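# Slide the paper roll onto the wooden holder's post

## Task

Place the paper roll over the wooden holder's upright post so that it sits down on the holder's base, then release it and move the gripper clear of the roll.

## Robot and tools

Robot: two arms, left_arm and right_arm, each ending in a two-finger gripper with a wrist camera. Cameras: cam_high (fixed overhead view), cam_left_wrist, cam_right_wrist, all 672x504 pixels.

Frame: one scene frame for everything. Origin at table-top height, halfway between the two arms' nominal bases; +x points out over the table, +z up, and left_arm sits on the +y side (arm names do not match image left/right). Positions are in metres, orientations are quaternions written w first (qw, qx, qy, qz). On each gripper, the fingers extend along its own +z axis and separate along its y axis. end_effector_position is the point between the finger pads, roughly 1 cm short of the tips. Reported poses can be a few centimetres off, more at long reach, and friction or weight can leave a resting gripper a centimetre or more from its command without any contact.

Row layout: every motion command uses rows of 16 numbers covering both arms, even if only one moves: left_arm x, y, z, qw, qx, qy, qz, opening, then right_arm in the same 8-number order. x, y, z and the quaternion are an absolute target pose for that gripper in the scene frame (not an offset). Opening runs from -1 (closed) to +1 (fully open, 0.094 m). To keep an arm still, repeat its full last reported pose and intended opening in every row; to keep an orientation steady, resend one fixed quaternion rather than copying the drifting reported one.

Tools:
- execute_actions {actions, cameras}: actions is empty (just report state, with pictures), one action {rows, steps} with 1 to 15 rows and up to 15 steps of 1/30 s each (default 15; the final row repeats to fill; at least 5 steps), or one wait {steps} up to 300 counted from the previous result, including your reply time. Each row target must lie within 0.6 m of that arm's last reported position along each gripper axis or the call is refused and nothing moves. The result is captured 5 steps before the action finishes; those steps run afterwards.
- move {target, speed, blend, blocking, cameras}: drives each gripper in a straight line to an absolute pose. target is one 16-number row or a list of up to 15 rows (waypoints), no distance limit. speed in m/s, 0.002 to 0.5, default 0.25 (rotation capped at twice that in rad/s); one value or one per waypoint. blend in metres rounds corners at intermediate waypoints (0 = stop at each). All paths finish together, take at least 0.5 s and are cut off after 10 s total. Paths do not avoid obstacles or the other arm; avoid routing a gripper close to its own base, which can flip the shoulder. Faster moves lag and overshoot more and strike harder; targets set beyond a contact press harder. Opening changes at a later waypoint make all arms halt until fingers settle. blocking=false returns about 0.5 s after starting while the move continues.
- wait {seconds 0 to 10}: lets time pass, ending early if a move finishes.
- stop: brakes a running move (needs room; fingers keep moving).
- zoom_image {camera, region [x0, y0, x1, y1] in pixels, max 504x504}: closer look at that camera's latest image.
- finished_scene {scene}: ends the scene (1 or 2) irreversibly and reports the next task.

Controller behaviour: each control step, the commanded pose is clipped to within 100 mm and 20 degrees of the measured pose, so far targets need several actions. Elbows never fully straighten. Tiny moves may not start. A clearance check can hold commands that bring an arm near the other arm, but it does not prevent grippers or wrist cameras colliding.

Result lines: each arm's end_effector_position, end_effector_quat_wxyz, Hand target (the pose currently being pursued), Joint positions (last value is finger opening in metres), Joint velocities ("within noise" means at rest), Joint torques (include the arm's weight; joints 1 to 3 wrap sign beyond ±28 N m), and grip_measured on the opening scale. A move adds a "move:" line: done (within 10 mm and 2 degrees, at rest), off_target, moving, held or fault, plus limits such as paced (pose clipped) or held (steps withheld). Done or off_target says nothing about contact. Time used shows elapsed time. MOTOR HOT appears at 75 °C; at 90 °C an over-temperature fault folds that arm and disables it; at 100 °C it collapses. Avoid long holds of loads, outstretched arms and pushing at unreachable poses.

Gripping: grip_measured reads slightly wide when empty and a few mm narrow when squeezing a hard part. Commanding about 0.05 below the first-contact reading (0.11 for round parts like the roll) reaches full force, roughly 50 to 64 N per pad. Close gently on squashable items. To release, command an opening well above grip_measured.

Cautions: nothing may fall or be left off the table. Avoid drops, releasing a moving object, slams, hard pushes and any arm-to-arm collision (which can end the scene). Occasional external tugs may act on a held part or loose objects. Move smoothly and lower the roll onto the post slowly, then open and withdraw upward before finishing.

Each tool is called after "Request:" as name(argument=value, ...), one argument or row to a line, values as JSON.

## Session

Request:
execute_actions(
  actions=[],
)

Scene clock: 0.00 s of 4400.00 s.
left_arm: end_effector_position=(+0.3629, +0.4204, +0.1333) grip_measured=+1.000 end_effector_quat_wxyz=(+0.532, -0.221, +0.816, +0.055) | right_arm: end_effector_position=(+0.4447, -0.1811, +0.1836) grip_measured=+1.000 end_effector_quat_wxyz=(+0.228, -0.321, +0.854, +0.341)
Joint positions: left_arm=[0.482 1.157 0.419 0.293 0.121 -0.104 0.094] | right_arm=[0.031 2.183 2.08 -1.173 -0.805 -0.549 0.094]
Joint velocities: within noise
Joint torques (N m): no reading
Motor temperatures (°C): left_arm=[23 24 21 24 22 21 23] | right_arm=[23 23 23 22 22 23 24]
Heat: left arm: 24 °C; right arm: 24 °C.
Hand target: left_arm +0.3638, +0.4208, +0.1376; +0.536, -0.219, +0.813, +0.056 | right_arm +0.4442, -0.1793, +0.1925; +0.237, -0.325, +0.848, +0.345

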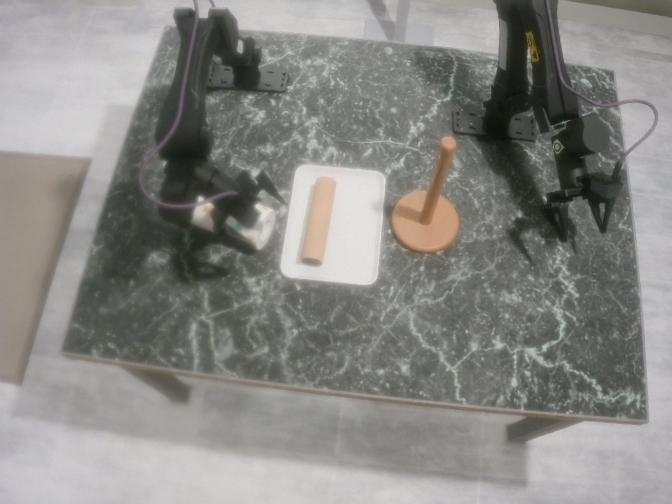

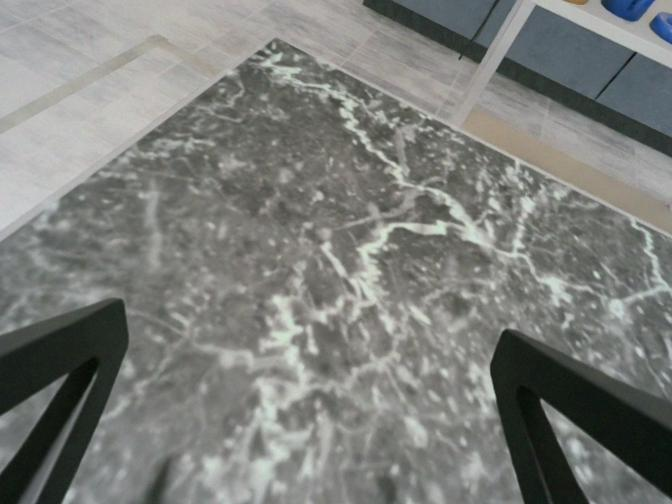

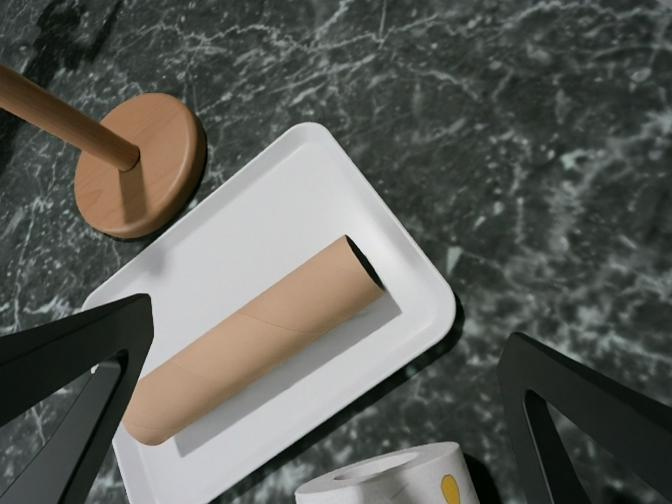

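Request:
zoom_image(
  camera="cam_high",
  region=[140, 150, 300, 290],
)

Request:
zoom_image(
  camera="cam_high",
  region=[370, 120, 490, 260],
)

Scaled by 3.150 from the camera's 672x504 image, which has a finer 960x720 frame.

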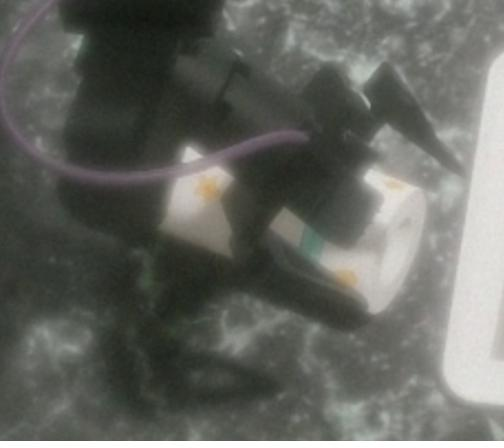

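Scaled by 3.600 from the camera's 672x504 image, which has a finer 960x720 frame.

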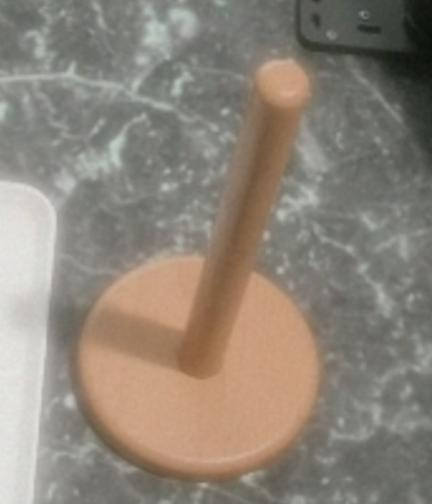

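Request:
move(
  target=[0.3638,0.4208,0.1376,0.536,-0.219,0.813,0.056,1,0.382,-0.27,0.19,0,-0.629,0.777,0,1],
  speed=0.4,
)

Scene clock: 4.10 s of 4400.00 s.
left_arm: end_effector_position=(+0.3629, +0.4204, +0.1333) grip_measured=+1.000 end_effector_quat_wxyz=(+0.532, -0.221, +0.816, +0.055) | right_arm: end_effector_position=(+0.3908, -0.2698, +0.1761) grip_measured=+1.000 end_effector_quat_wxyz=(+0.041, -0.623, +0.781, -0.019)
Joint positions: left_arm=[0.482 1.157 0.419 0.293 0.121 -0.104 0.094] | right_arm=[0.127 2.137 2.228 -1.572 -0.009 -1.207 0.094]
Joint velocities: within noise
Joint torques (N m): left_arm=[0.01 -4.14 7.75 2.06 0.04 -0.03] | right_arm=[0.44 -17.11 4.63 0.26 0.09 -0.06]
Motor temperatures (°C): left_arm=[23 24 22 25 22 21 23] | right_arm=[23 25 23 23 22 23 24]
Heat: left arm: 25 °C; right arm: 25 °C.
Hand target: left_arm +0.3638, +0.4208, +0.1376; +0.536, -0.219, +0.813, +0.056 | right_arm +0.3822, -0.2701, +0.1890; +0.046, -0.628, +0.776, -0.026
Off the commanded pose: left_arm 0.004 m, 1 deg | right_arm 0.016 m, 5 deg.
joint sent to its limit (right arm) — joint 4 (wrist pitch), lower limit.
Kept back: nothing.
move: off_target (right_arm)
camera_calibration:
cam_right_wrist: T_world_to_cam=[[0.99308, -0.10083, 0.0602108, -0.426754], [-0.117166, -0.885608, 0.449411, -0.24857], [0.00800898, -0.453355, -0.891294, 0.135408], [0, 0, 0, 1]] pos_world=[0.393593, -0.201778, 0.258093]

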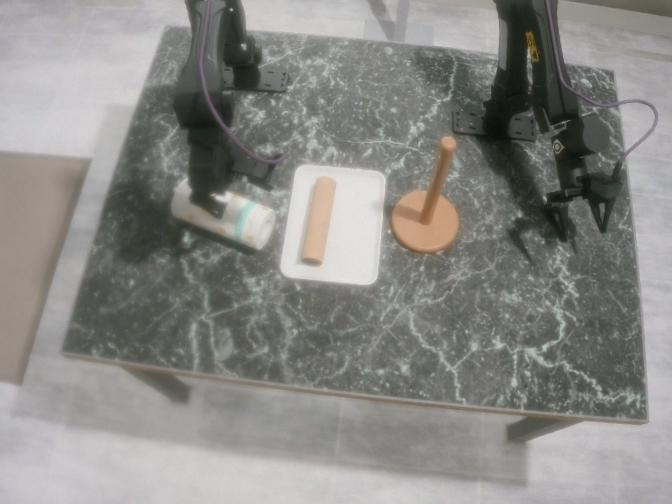

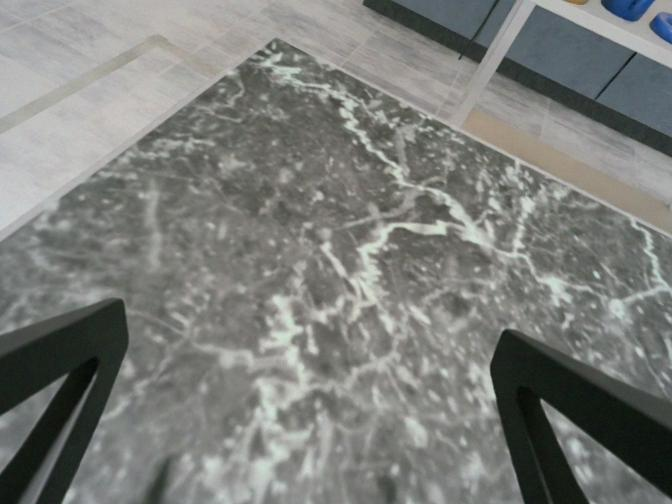

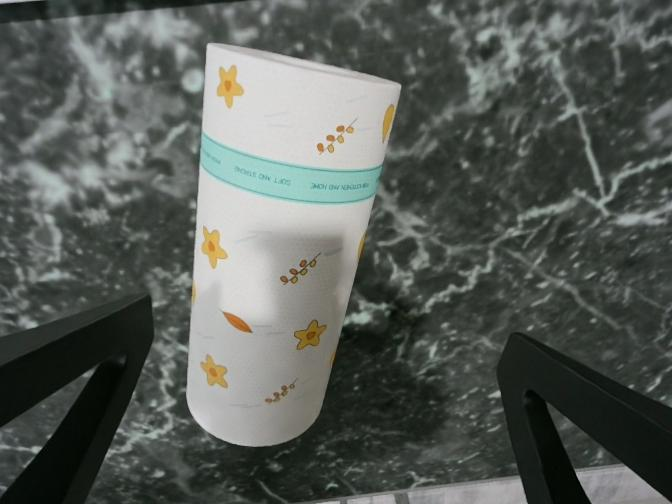

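Request:
zoom_image(
  camera="cam_high",
  region=[150, 160, 290, 270],
)

Scaled by 3.600 from the camera's 672x504 image, which has a finer 960x720 frame.

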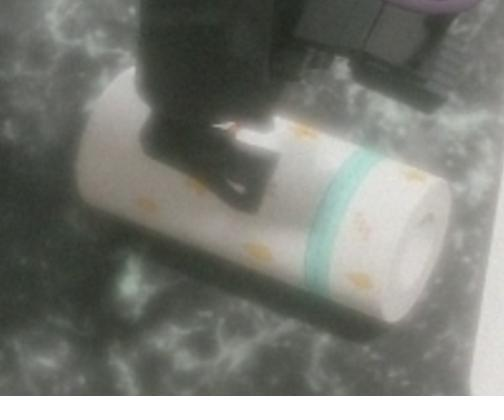

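Request:
move(
  target=[0.3638,0.4208,0.1376,0.536,-0.219,0.813,0.056,1,0.362,-0.305,0.15,0,-0.602,0.799,0,1],
  speed=0.3,
  cameras=["cam_right_wrist"],
)

Scene clock: 6.30 s of 4400.00 s.
left_arm: end_effector_position=(+0.3629, +0.4204, +0.1333) grip_measured=+1.000 end_effector_quat_wxyz=(+0.532, -0.221, +0.816, +0.055) | right_arm: end_effector_position=(+0.3644, -0.3053, +0.1359) grip_measured=+1.000 end_effector_quat_wxyz=(-0.017, -0.598, +0.801, +0.012)
Joint positions: left_arm=[0.482 1.157 0.419 0.293 0.121 -0.104 0.094] | right_arm=[0.05 2.099 2.008 -1.521 -0.001 -1.219 0.094]
Joint velocities: within noise
Joint torques (N m): left_arm=[-0.01 -4.18 7.75 2.05 0.01 -0.01] | right_arm=[0.12 -17.06 4.68 0.23 0.01 -0.01]
Motor temperatures (°C): left_arm=[23 24 22 26 22 21 23] | right_arm=[23 26 23 23 22 23 24]
Heat: left arm: 26 °C; right arm: 26 °C.
Hand target: left_arm +0.3638, +0.4208, +0.1376; +0.536, -0.219, +0.813, +0.056 | right_arm +0.3620, -0.3050, +0.1497; +0.000, -0.602, +0.799, +0.000
Off the commanded pose: left_arm 0.004 m, 1 deg | right_arm 0.014 m, 2 deg.
Kept back: nothing.
move: off_target (right_arm)
camera_calibration:
cam_right_wrist: T_world_to_cam=[[0.984158, -0.164815, -0.065332, -0.400872], [-0.113284, -0.868058, 0.483366, -0.265699], [-0.136378, -0.468307, -0.872977, 0.129199], [0, 0, 0, 1]] pos_world=[0.382042, -0.236207, 0.215027]
Images, in order (width x height): cam_right_wrist 672x504.

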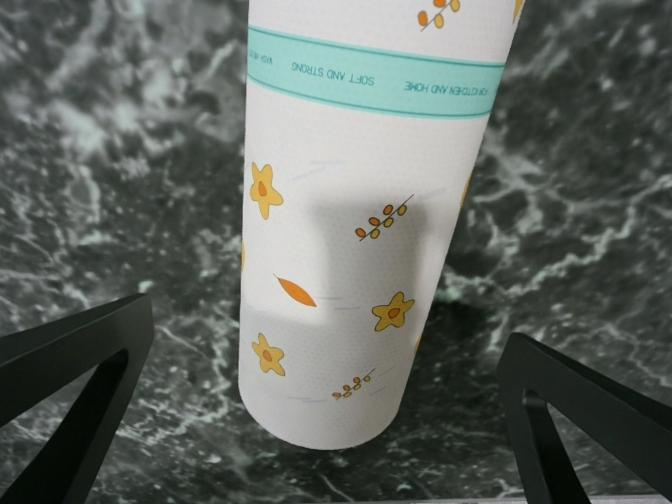

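Request:
move(
  target=[0.3638,0.4208,0.1376,0.536,-0.219,0.813,0.056,1,0.365,-0.303,0.12,0,-0.591,0.806,0,1],
  speed=0.2,
  cameras=["cam_right_wrist","cam_high"],
)

Request:
zoom_image(
  camera="cam_high",
  region=[150, 160, 290, 270],
)

Scene clock: 8.37 s of 4400.00 s.
left_arm: end_effector_position=(+0.3629, +0.4204, +0.1333) grip_measured=+1.000 end_effector_quat_wxyz=(+0.532, -0.221, +0.816, +0.055) | right_arm: end_effector_position=(+0.3668, -0.3052, +0.1076) grip_measured=+1.000 end_effector_quat_wxyz=(-0.015, -0.591, +0.806, +0.010)
Joint positions: left_arm=[0.482 1.157 0.419 0.293 0.121 -0.104 0.094] | right_arm=[0.05 2.094 1.887 -1.401 -0.001 -1.202 0.094]
Joint velocities: within noise
Joint torques (N m): left_arm=[0.01 -4.21 7.82 2.04 0.03 0] | right_arm=[0.42 -16.87 4.82 0.24 0 0.09]
Motor temperatures (°C): left_arm=[23 24 22 26 22 21 23] | right_arm=[23 26 23 23 22 23 24]
Heat: left arm: 26 °C; right arm: 26 °C.
Hand target: left_arm +0.3638, +0.4208, +0.1376; +0.536, -0.219, +0.813, +0.056 | right_arm +0.3649, -0.3031, +0.1198; +0.000, -0.591, +0.806, +0.000
Off the commanded pose: left_arm 0.004 m, 1 deg | right_arm 0.013 m, 2 deg.
Kept back: nothing.
move: off_target (right_arm)
camera_calibration:
cam_right_wrist: T_world_to_cam=[[0.981453, -0.181699, -0.061114, -0.409663], [-0.130195, -0.865774, 0.483202, -0.244699], [-0.140708, -0.466284, -0.873373, 0.107138], [0, 0, 0, 1]] pos_world=[0.385282, -0.236333, 0.186774]
Images, in order (width x height): cam_high 672x504, cam_right_wrist 672x504.

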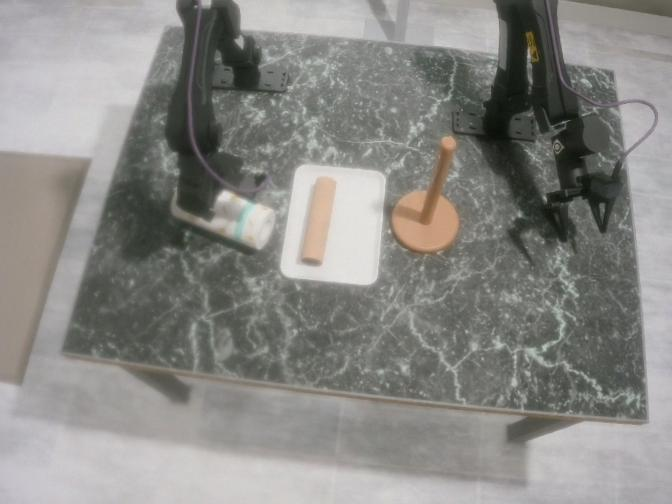

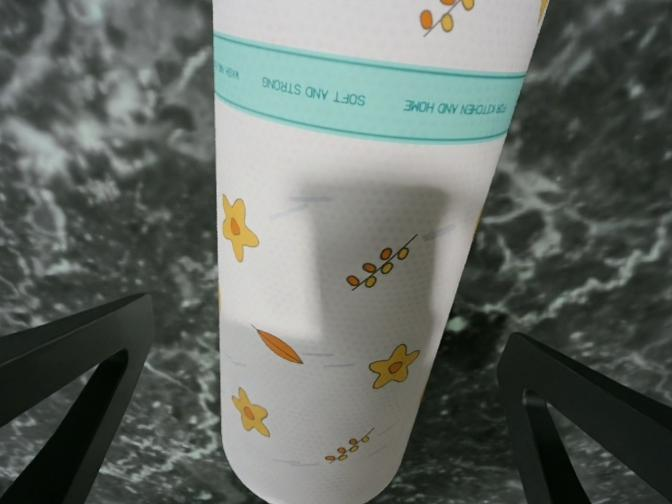

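Scaled by 3.600 from the camera's 672x504 image, which has a finer 960x720 frame.

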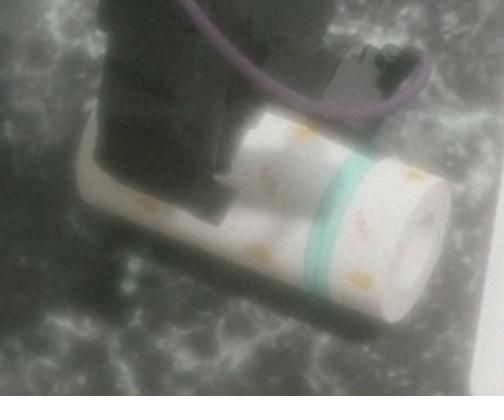

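Request:
move(
  target=[0.3638,0.4208,0.1376,0.536,-0.219,0.813,0.056,1,0.3645,-0.304,0.06,0.015,-0.588,0.809,-0.01,1],
  speed=0.07,
  cameras=["cam_right_wrist","cam_high"],
)

Scene clock: 10.63 s of 4400.00 s.
left_arm: end_effector_position=(+0.3629, +0.4204, +0.1333) grip_measured=+1.000 end_effector_quat_wxyz=(+0.532, -0.221, +0.816, +0.055) | right_arm: end_effector_position=(+0.3642, -0.3054, +0.0456) grip_measured=+1.000 end_effector_quat_wxyz=(-0.003, -0.589, +0.808, +0.002)
Joint positions: left_arm=[0.482 1.157 0.419 0.293 0.121 -0.104 0.094] | right_arm=[0.05 2.076 1.613 -1.115 -0.001 -1.196 0.094]
Joint velocities: within noise
Joint torques (N m): left_arm=[-0.03 -4.14 7.8 2.07 0.02 -0.03] | right_arm=[0.35 -17.16 4.68 0.28 0.03 0.1]
Motor temperatures (°C): left_arm=[23 24 22 26 22 21 23] | right_arm=[23 27 23 23 22 23 24]
Heat: left arm: 26 °C; right arm: 27 °C.
Hand target: left_arm +0.3638, +0.4208, +0.1376; +0.536, -0.219, +0.813, +0.056 | right_arm +0.3644, -0.3041, +0.0596; +0.015, -0.588, +0.809, -0.010
Off the commanded pose: left_arm 0.004 m, 1 deg | right_arm 0.014 m, 2 deg.
Kept back: nothing.
move: off_target (right_arm)
camera_calibration:
cam_right_wrist: T_world_to_cam=[[0.981654, -0.187981, -0.0319132, -0.414245], [-0.150258, -0.865716, 0.477449, -0.20764], [-0.117379, -0.463895, -0.878079, 0.0449967], [0, 0, 0, 1]] pos_world=[0.380727, -0.236754, 0.125428]
Images, in order (width x height): cam_high 672x504, cam_right_wrist 672x504.

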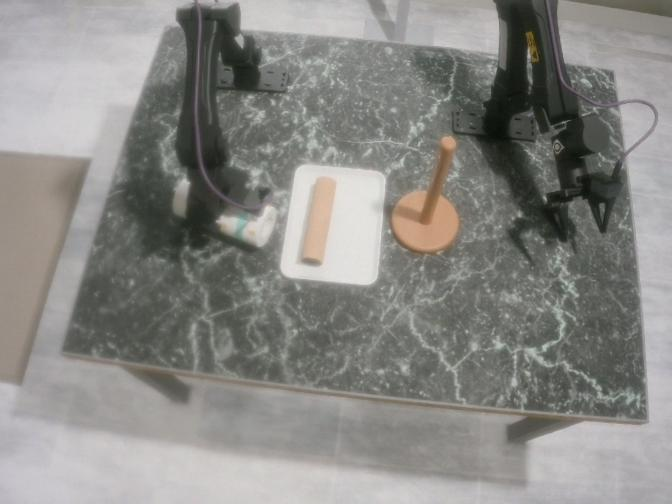

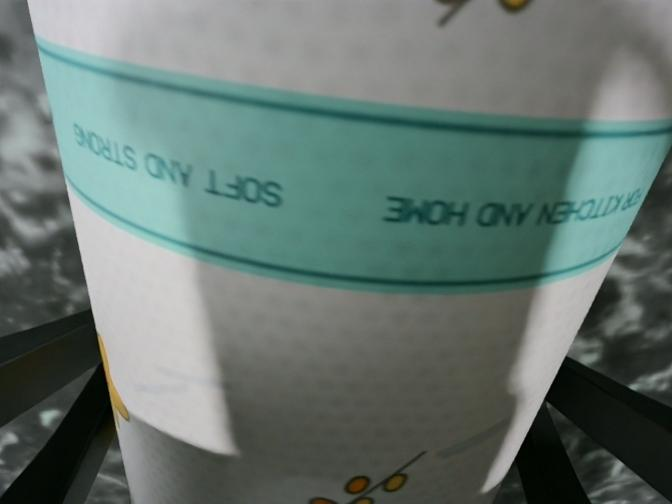

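Request:
move(
  target=[0.3638,0.4208,0.1376,0.536,-0.219,0.813,0.056,1,0.3645,-0.304,0.06,0.015,-0.588,0.809,-0.01,0.6],
  speed=0.1,
  cameras=["cam_right_wrist"],
)

Scene clock: 11.57 s of 4400.00 s.
left_arm: end_effector_position=(+0.3629, +0.4204, +0.1333) grip_measured=+1.000 end_effector_quat_wxyz=(+0.532, -0.221, +0.816, +0.055) | right_arm: end_effector_position=(+0.3646, -0.3053, +0.0456) grip_measured=+0.681 end_effector_quat_wxyz=(-0.002, -0.589, +0.808, +0.002)
Joint positions: left_arm=[0.482 1.157 0.419 0.293 0.121 -0.104 0.094] | right_arm=[0.05 2.076 1.613 -1.113 -0.001 -1.195 0.079]
Joint velocities: within noise
Joint torques (N m): left_arm=[-0.01 -4.21 7.79 2.06 0.03 -0.02] | right_arm=[0.28 -17.09 4.6 0.3 0.01 0.1]
Motor temperatures (°C): left_arm=[23 24 22 26 22 21 23] | right_arm=[23 28 23 23 22 23 24]
Heat: left arm: 26 °C; right arm: 28 °C.
Hand target: left_arm +0.3638, +0.4208, +0.1376; +0.536, -0.219, +0.813, +0.056 | right_arm +0.3644, -0.3040, +0.0596; +0.015, -0.588, +0.809, -0.010
Off the commanded pose: left_arm 0.004 m, 1 deg | right_arm 0.014 m, 2 deg.
Kept back: nothing.
move: off_target (right_arm)
camera_calibration:
cam_right_wrist: T_world_to_cam=[[0.981569, -0.188727, -0.0300668, -0.414984], [-0.151827, -0.865657, 0.477061, -0.206933], [-0.116062, -0.463703, -0.878356, 0.0446539], [0, 0, 0, 1]] pos_world=[0.381101, -0.236746, 0.125465]
Images, in order (width x height): cam_right_wrist 672x504.

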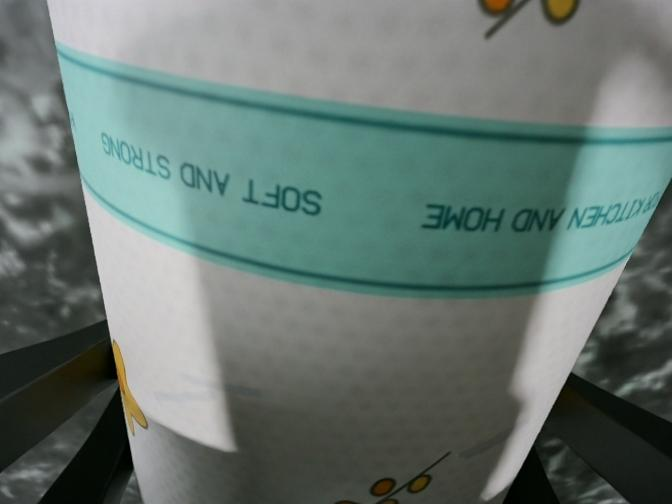

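Request:
move(
  target=[
    [0.3638,0.4208,0.1376,0.536,-0.219,0.813,0.056,1,0.3645,-0.304,0.17,0.0,-0.588,0.809,0.0,0.6],
    [0.3638,0.4208,0.1376,0.536,-0.219,0.813,0.056,1,0.31,-0.12,0.44,0.633,-0.3155,0.633,0.3155,0.6],
    [0.3638,0.4208,0.1376,0.536,-0.219,0.813,0.056,1,0.327,0.128,0.47,0.633,-0.3155,0.633,0.3155,0.6],
  ],
  speed=[0.2,0.4,0.25],
  blend=[0.05,0.06,0],
)

Request:
zoom_image(
  camera="cam_high",
  region=[350, 50, 550, 260],
)

Scene clock: 16.47 s of 4400.00 s.
left_arm: end_effector_position=(+0.3629, +0.4204, +0.1333) grip_measured=+1.000 end_effector_quat_wxyz=(+0.532, -0.221, +0.816, +0.055) | right_arm: end_effector_position=(+0.3223, +0.1273, +0.4609) grip_measured=+0.682 end_effector_quat_wxyz=(+0.624, -0.323, +0.637, +0.317)
Joint positions: left_arm=[0.482 1.157 0.419 0.293 0.121 -0.104 0.094] | right_arm=[0.896 1.854 1.996 -0.163 -0.031 0 0.079]
Joint velocities: within noise
Joint torques (N m): left_arm=[0.03 -4.12 7.72 2.06 0.02 -0.01] | right_arm=[-0.13 -9.69 11.33 1.99 0.13 0.04]
Motor temperatures (°C): left_arm=[23 24 22 27 22 21 23] | right_arm=[23 27 23 23 22 23 24]
Heat: left arm: 27 °C; right arm: 27 °C.
Hand target: left_arm +0.3638, +0.4208, +0.1376; +0.536, -0.219, +0.813, +0.056 | right_arm +0.3266, +0.1276, +0.4698; +0.633, -0.315, +0.633, +0.316
Off the commanded pose: left_arm 0.004 m, 1 deg | right_arm 0.010 m, 1 deg.
Kept back: nothing.
move: done
camera_calibration:
cam_right_wrist: T_world_to_cam=[[0.817438, -0.563171, 0.120966, -0.248322], [-0.196178, -0.469643, -0.860785, 0.543463], [0.54158, 0.679907, -0.494386, 0.0706669], [0, 0, 0, 1]] pos_world=[0.271332, 0.0673387, 0.53278]

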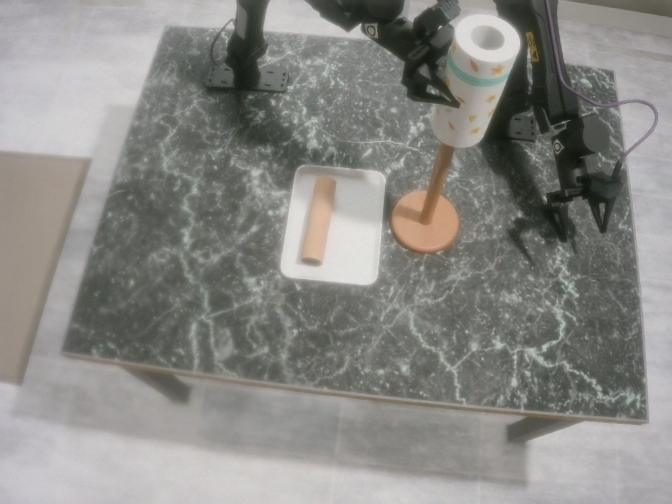

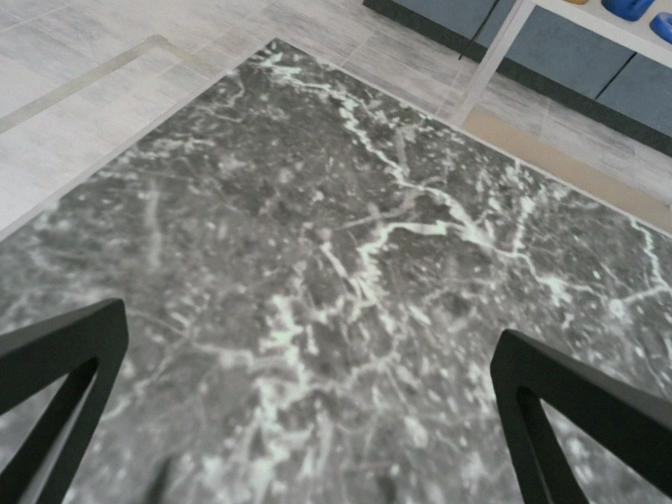

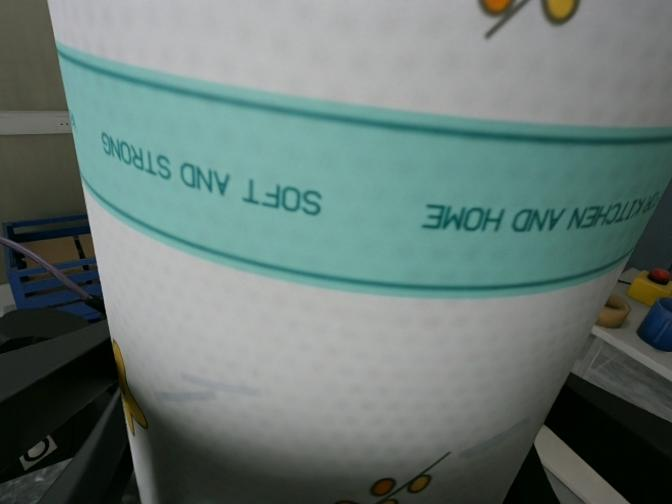

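Scaled by 2.400 from the camera's 672x504 image, which has a finer 960x720 frame.

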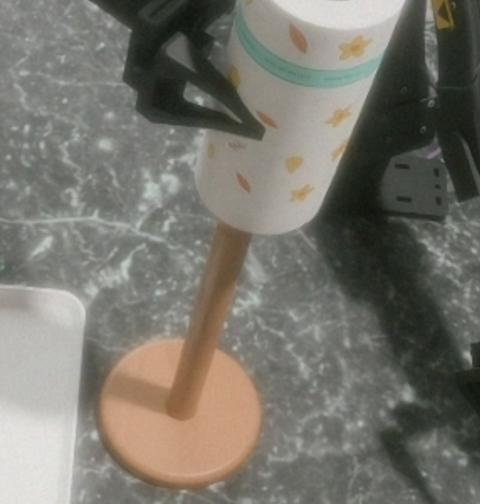

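Request:
zoom_image(
  camera="cam_high",
  region=[420, 0, 540, 160],
)

Scaled by 3.150 from the camera's 672x504 image, which has a finer 960x720 frame.

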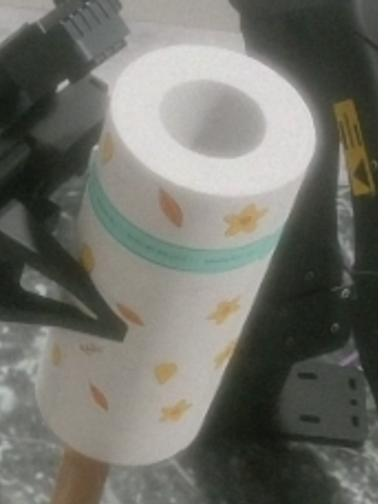

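Request:
move(
  target=[0.25,0.33,0.30,0.781,0.173,0.547,-0.246,1,0.327,0.118,0.47,0.633,-0.3155,0.633,0.3155,0.6],
  speed=0.5,
)

Scene clock: 21.33 s of 4400.00 s.
left_arm: end_effector_position=(+0.2523, +0.3305, +0.2909) grip_measured=+1.000 end_effector_quat_wxyz=(+0.695, +0.095, +0.697, -0.149) | right_arm: end_effector_position=(+0.3270, +0.1236, +0.4597) grip_measured=+0.682 end_effector_quat_wxyz=(+0.624, -0.320, +0.641, +0.313)
Joint positions: left_arm=[1.191 0.736 0.324 0.96 1.553 -0.624 0.094] | right_arm=[0.886 1.854 1.996 -0.168 -0.029 0 0.079]
Joint velocities: within noise
Joint torques (N m): left_arm=[0.62 -0.53 8.96 1.1 -0.29 -0.13] | right_arm=[-0.55 -12.62 7.43 2.07 -0.05 0]
Motor temperatures (°C): left_arm=[23 24 23 27 22 21 23] | right_arm=[23 27 24 24 22 23 25]
Heat: left arm: 27 °C; right arm: 27 °C.
Hand target: left_arm +0.2510, +0.3295, +0.2998; +0.696, +0.103, +0.697, -0.138 | right_arm +0.3269, +0.1179, +0.4700; +0.633, -0.315, +0.633, +0.315
Off the commanded pose: left_arm 0.009 m, 25 deg; orientation clipped | right_arm 0.012 m, 1 deg.
joint sent to its limit (left arm) — joint 5 (wrist yaw), upper limit.
Kept back: nothing.
move: off_target (left_arm, right_arm); limits=paced
camera_calibration:
cam_left_wrist: T_world_to_cam=[[-0.354279, -0.913828, 0.198504, 0.329657], [-0.491968, 0.0016127, -0.870612, 0.401867], [0.79527, -0.406097, -0.450146, 0.168185], [0, 0, 0, 1]] pos_world=[0.180744, 0.368901, 0.360139]
cam_right_wrist: T_world_to_cam=[[0.811281, -0.572053, 0.120738, -0.250903], [-0.203967, -0.470464, -0.858522, 0.543297], [0.547923, 0.671877, -0.498359, 0.0707817], [0, 0, 0, 1]] pos_world=[0.275585, 0.0645154, 0.532001]

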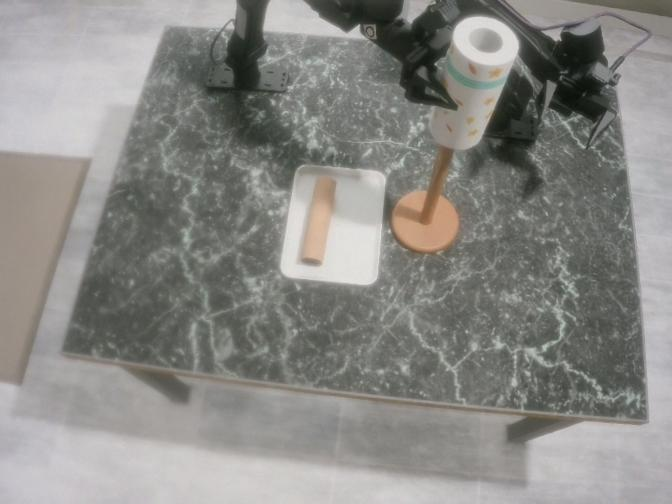

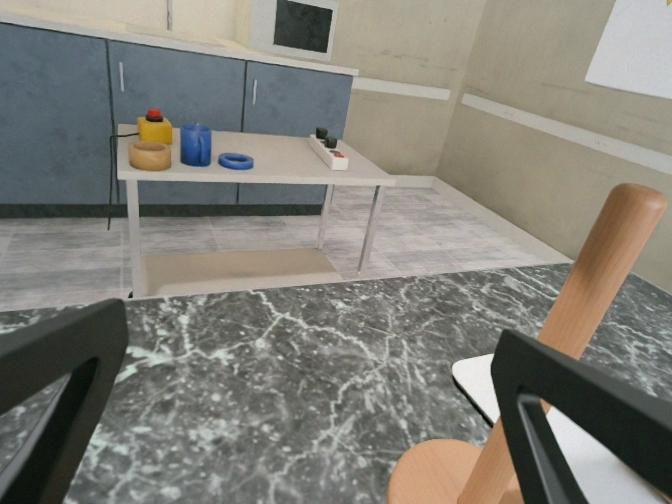

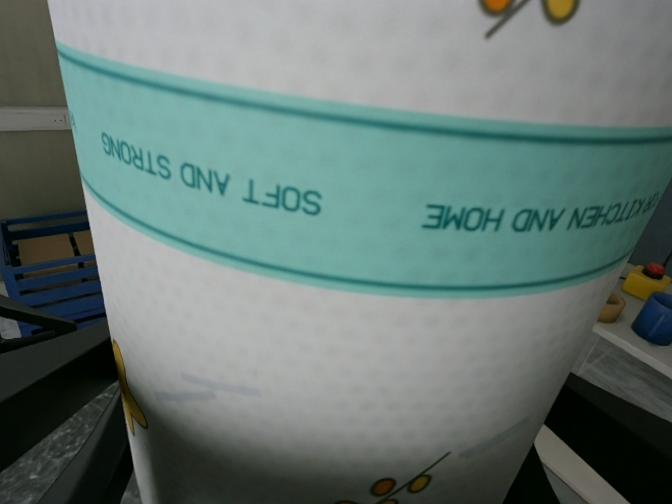

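Request:
zoom_image(
  camera="cam_left_wrist",
  region=[552, 0, 672, 240],
)

Request:
zoom_image(
  camera="cam_high",
  region=[400, 0, 540, 240],
)

Scaled by 2.100 from the camera's 672x504 image, which has a finer 960x720 frame.

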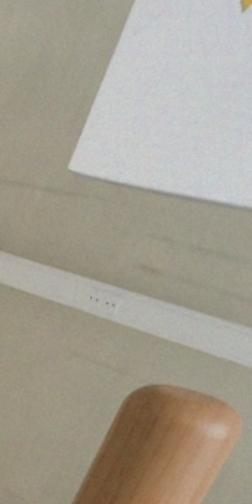

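Scaled by 2.100 from the camera's 672x504 image, which has a finer 960x720 frame.

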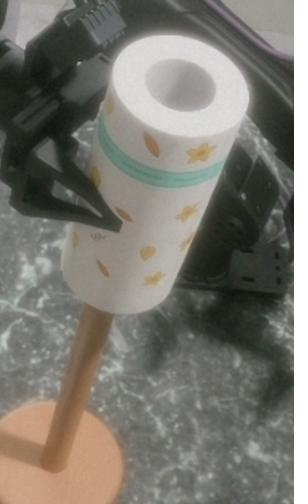

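Request:
move(
  target=[
    [0.2523,0.3305,0.2909,0.695,0.095,0.697,-0.149,1,0.312,0.116,0.465,0.641,-0.311,0.6245,0.3195,0.6],
    [0.2523,0.3305,0.2909,0.695,0.095,0.697,-0.149,1,0.312,0.116,0.43,0.641,-0.311,0.6245,0.3195,0.6],
  ],
  speed=0.15,
  cameras=["cam_high","cam_left_wrist"],
)

Request:
zoom_image(
  camera="cam_left_wrist",
  region=[552, 0, 672, 240],
)

Request:
zoom_image(
  camera="cam_high",
  region=[400, 0, 540, 240],
)

Scene clock: 24.47 s of 4400.00 s.
left_arm: end_effector_position=(+0.2522, +0.3302, +0.2916) grip_measured=+1.000 end_effector_quat_wxyz=(+0.694, +0.094, +0.698, -0.150) | right_arm: end_effector_position=(+0.3222, +0.1265, +0.3999) grip_measured=+0.682 end_effector_quat_wxyz=(+0.618, -0.324, +0.645, +0.310)
Joint positions: left_arm=[1.191 0.736 0.324 0.971 1.553 -0.637 0.094] | right_arm=[0.899 1.79 1.686 0.061 -0.018 0 0.079]
Joint velocities: within noise
Joint torques (N m): left_arm=[0.03 0.43 6.91 1.05 -0.37 0.03] | right_arm=[0.49 -15.97 7.1 2.25 0.13 0.05]
Motor temperatures (°C): left_arm=[23 24 23 27 22 21 23] | right_arm=[23 27 24 25 22 23 25]
Heat: left arm: 27 °C; right arm: 27 °C.
Hand target: left_arm +0.2523, +0.3304, +0.2909; +0.695, +0.095, +0.697, -0.149 | right_arm +0.3122, +0.1161, +0.4296; +0.641, -0.311, +0.625, +0.320
Off the commanded pose: left_arm 0.001 m, 0 deg | right_arm 0.033 m, 4 deg.
Kept back: nothing.
move: off_target (right_arm)
camera_calibration:
cam_left_wrist: T_world_to_cam=[[-0.354265, -0.913345, 0.200744, 0.328306], [-0.492512, -0.00025001, -0.870305, 0.403042], [0.794939, -0.407187, -0.449745, 0.168772], [0, 0, 0, 1]] pos_world=[0.180647, 0.368679, 0.360769]
Images, in order (width x height): cam_high 672x504, cam_left_wrist 672x504.

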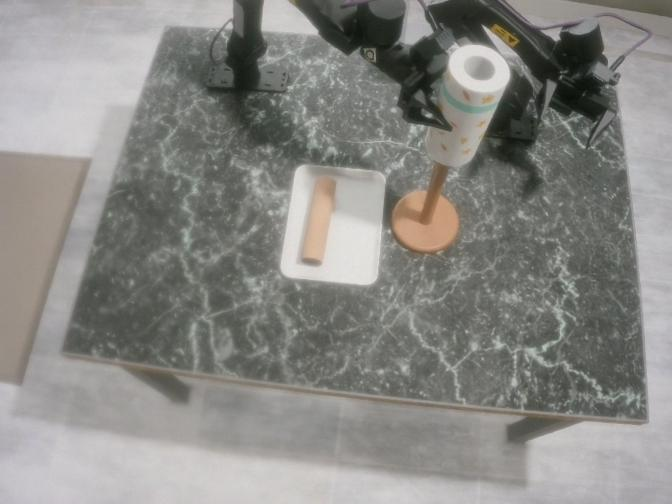

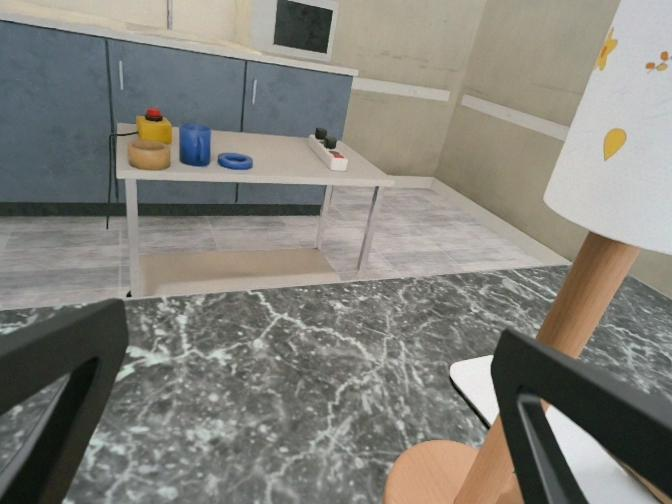

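Scaled by 2.100 from the camera's 672x504 image, which has a finer 960x720 frame.

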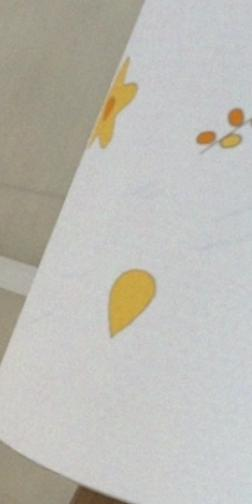

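Scaled by 2.100 from the camera's 672x504 image, which has a finer 960x720 frame.

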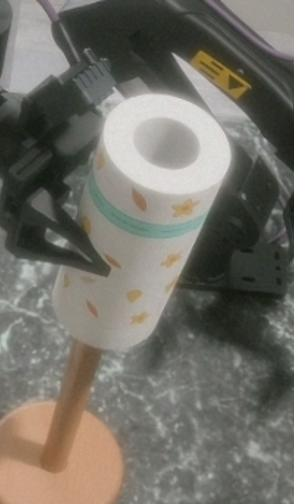

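Request:
move(
  target=[0.2523,0.3305,0.2909,0.695,0.095,0.697,-0.149,1,0.317,0.119,0.27,0.641,-0.311,0.6245,0.3195,0.6],
  speed=0.15,
  cameras=["cam_high","cam_left_wrist"],
)

Scene clock: 26.83 s of 4400.00 s.
left_arm: end_effector_position=(+0.2522, +0.3302, +0.2916) grip_measured=+1.000 end_effector_quat_wxyz=(+0.694, +0.094, +0.698, -0.150) | right_arm: end_effector_position=(+0.3161, +0.1180, +0.2775) grip_measured=+0.682 end_effector_quat_wxyz=(+0.640, -0.313, +0.624, +0.320)
Joint positions: left_arm=[1.191 0.736 0.324 0.971 1.553 -0.637 0.094] | right_arm=[0.899 1.825 1.165 0.685 -0.016 0 0.079]
Joint velocities: within noise
Joint torques (N m): left_arm=[-0.08 0.38 6.8 1.03 -0.34 0.01] | right_arm=[0.06 -9.73 6.46 2.21 0.06 0.03]
Motor temperatures (°C): left_arm=[23 24 23 27 22 21 23] | right_arm=[23 27 24 26 22 23 25]
Heat: left arm: 27 °C; right arm: 27 °C.
Hand target: left_arm +0.2523, +0.3304, +0.2909; +0.695, +0.095, +0.697, -0.149 | right_arm +0.3169, +0.1189, +0.2701; +0.641, -0.311, +0.625, +0.320
Off the commanded pose: left_arm 0.001 m, 0 deg | right_arm 0.008 m, 0 deg.
Kept back: nothing.
move: done
camera_calibration:
cam_left_wrist: T_world_to_cam=[[-0.354265, -0.913345, 0.200744, 0.328306], [-0.492512, -0.00025001, -0.870305, 0.403042], [0.794939, -0.407187, -0.449745, 0.168772], [0, 0, 0, 1]] pos_world=[0.180647, 0.368679, 0.360769]
Images, in order (width x height): cam_high 672x504, cam_left_wrist 672x504.

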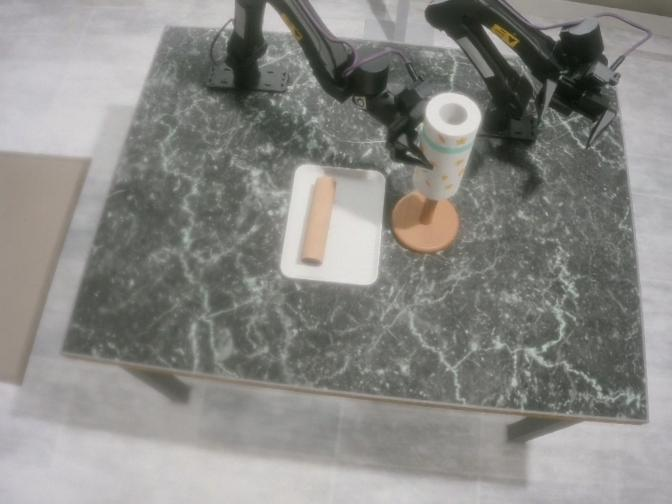

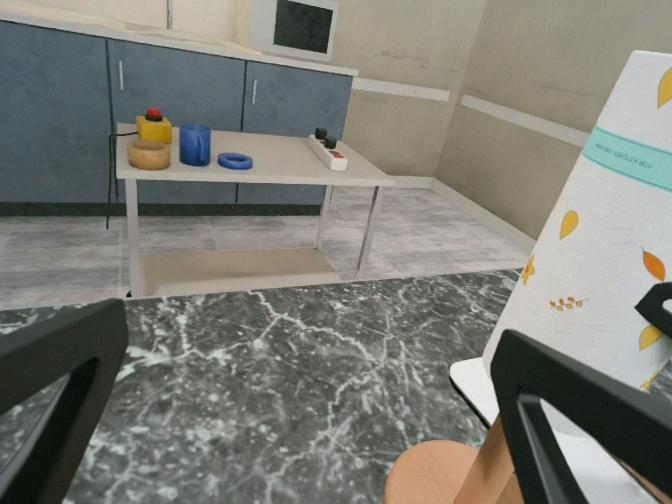

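Request:
move(
  target=[0.2523,0.3305,0.2909,0.695,0.095,0.697,-0.149,1,0.318,0.119,0.145,0.641,-0.311,0.6245,0.3195,0.6],
  speed=0.15,
  cameras=["cam_high","cam_left_wrist"],
)

Request:
zoom_image(
  camera="cam_high",
  region=[370, 100, 500, 260],
)

Scene clock: 28.60 s of 4400.00 s.
left_arm: end_effector_position=(+0.2522, +0.3302, +0.2916) grip_measured=+1.000 end_effector_quat_wxyz=(+0.694, +0.094, +0.698, -0.150) | right_arm: end_effector_position=(+0.3181, +0.1203, +0.1527) grip_measured=+0.682 end_effector_quat_wxyz=(+0.641, -0.312, +0.624, +0.320)
Joint positions: left_arm=[1.191 0.736 0.324 0.971 1.553 -0.637 0.094] | right_arm=[0.899 2.133 1.004 1.155 -0.015 0 0.079]
Joint velocities: within noise
Joint torques (N m): left_arm=[-0.02 0.38 6.76 1.06 -0.34 0.02] | right_arm=[-0.02 -10.55 5.08 2.22 0.02 0.03]
Motor temperatures (°C): left_arm=[23 24 23 27 22 21 23] | right_arm=[23 27 24 26 22 23 25]
Heat: left arm: 27 °C; right arm: 27 °C.
Hand target: left_arm +0.2523, +0.3304, +0.2909; +0.695, +0.095, +0.697, -0.149 | right_arm +0.3179, +0.1190, +0.1452; +0.641, -0.311, +0.625, +0.320
Off the commanded pose: left_arm 0.001 m, 0 deg | right_arm 0.008 m, 0 deg.
Kept back: nothing.
move: done
camera_calibration:
cam_left_wrist: T_world_to_cam=[[-0.354265, -0.913345, 0.200744, 0.328306], [-0.492512, -0.00025001, -0.870305, 0.403042], [0.794939, -0.407187, -0.449745, 0.168772], [0, 0, 0, 1]] pos_world=[0.180647, 0.368679, 0.360769]
Images, in order (width x height): cam_high 672x504, cam_left_wrist 672x504.

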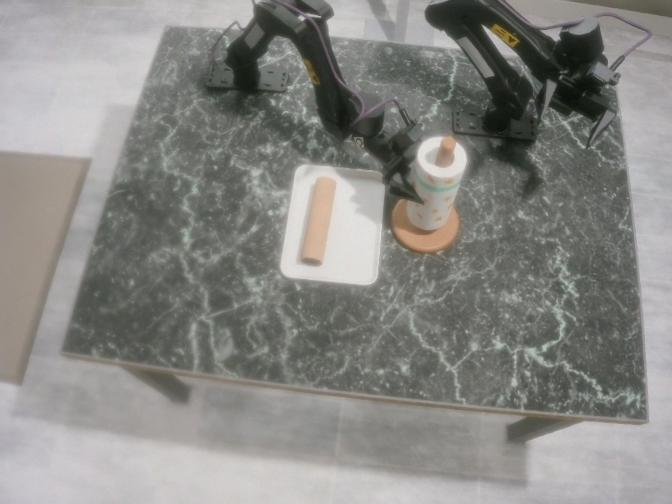

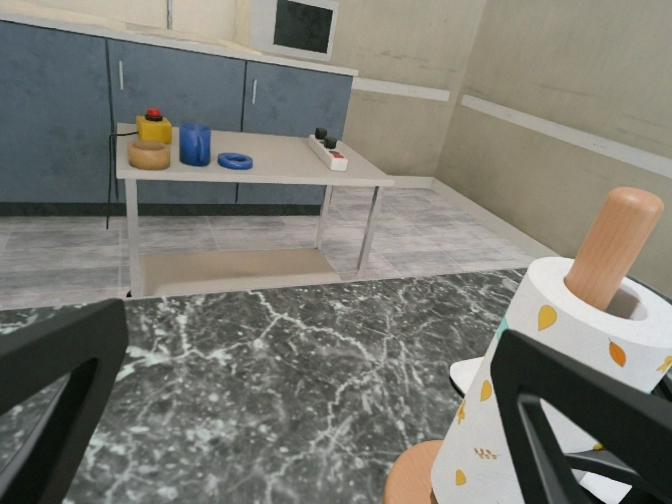

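Scaled by 3.150 from the camera's 672x504 image, which has a finer 960x720 frame.

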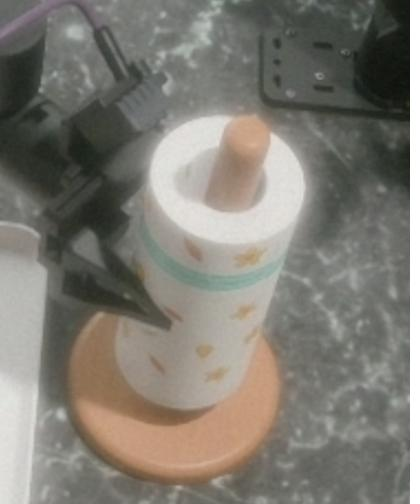

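Request:
move(
  target=[0.2523,0.3305,0.2909,0.695,0.095,0.697,-0.149,1,0.318,0.119,0.108,0.641,-0.311,0.6245,0.3195,0.6],
  speed=0.06,
  cameras=["cam_high","cam_left_wrist"],
)

Request:
zoom_image(
  camera="cam_high",
  region=[370, 100, 500, 260],
)

Scene clock: 29.87 s of 4400.00 s.
left_arm: end_effector_position=(+0.2522, +0.3302, +0.2916) grip_measured=+1.000 end_effector_quat_wxyz=(+0.694, +0.094, +0.698, -0.150) | right_arm: end_effector_position=(+0.3187, +0.1211, +0.1247) grip_measured=+0.682 end_effector_quat_wxyz=(+0.648, -0.309, +0.617, +0.323)
Joint positions: left_arm=[1.191 0.736 0.324 0.971 1.553 -0.637 0.094] | right_arm=[0.899 2.244 1.004 1.287 -0.015 0 0.079]
Joint velocities: within noise
Joint torques (N m): left_arm=[-0.02 0.35 6.74 1.05 -0.34 0.02] | right_arm=[-0.05 -9.95 4.36 2.12 0.02 0.03]
Motor temperatures (°C): left_arm=[23 24 23 27 22 21 23] | right_arm=[23 27 24 26 22 23 25]
Heat: left arm: 27 °C; right arm: 27 °C.
Hand target: left_arm +0.2523, +0.3304, +0.2909; +0.695, +0.095, +0.697, -0.149 | right_arm +0.3178, +0.1188, +0.1082; +0.641, -0.311, +0.625, +0.320
Off the commanded pose: left_arm 0.001 m, 0 deg | right_arm 0.017 m, 1 deg.
Kept back: nothing.
move: off_target (right_arm)
camera_calibration:
cam_left_wrist: T_world_to_cam=[[-0.354265, -0.913345, 0.200744, 0.328306], [-0.492512, -0.00025001, -0.870305, 0.403042], [0.794939, -0.407187, -0.449745, 0.168772], [0, 0, 0, 1]] pos_world=[0.180647, 0.368679, 0.360769]
Images, in order (width x height): cam_high 672x504, cam_left_wrist 672x504.

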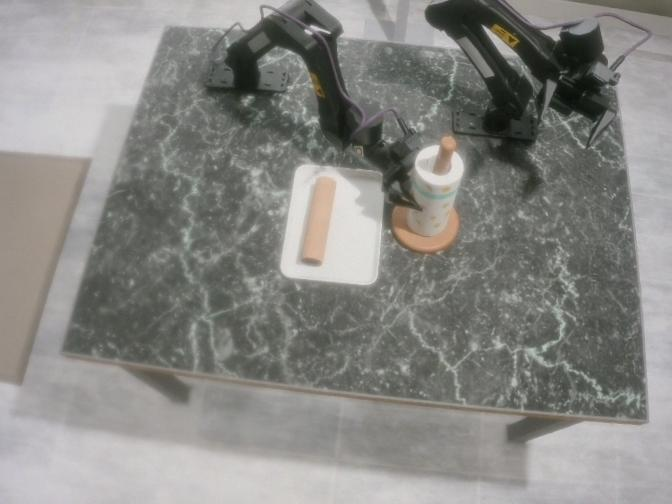

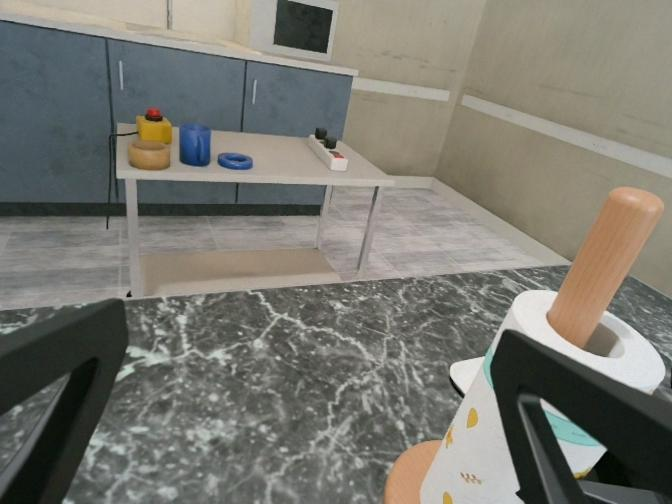

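Scaled by 3.150 from the camera's 672x504 image, which has a finer 960x720 frame.

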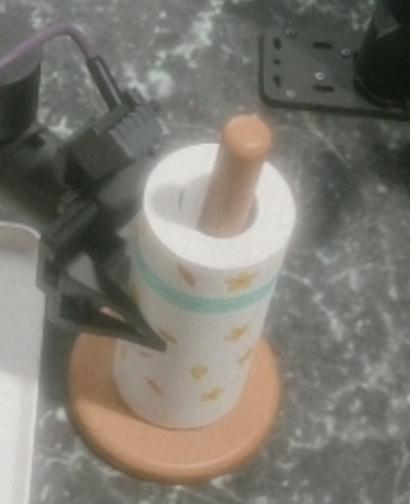

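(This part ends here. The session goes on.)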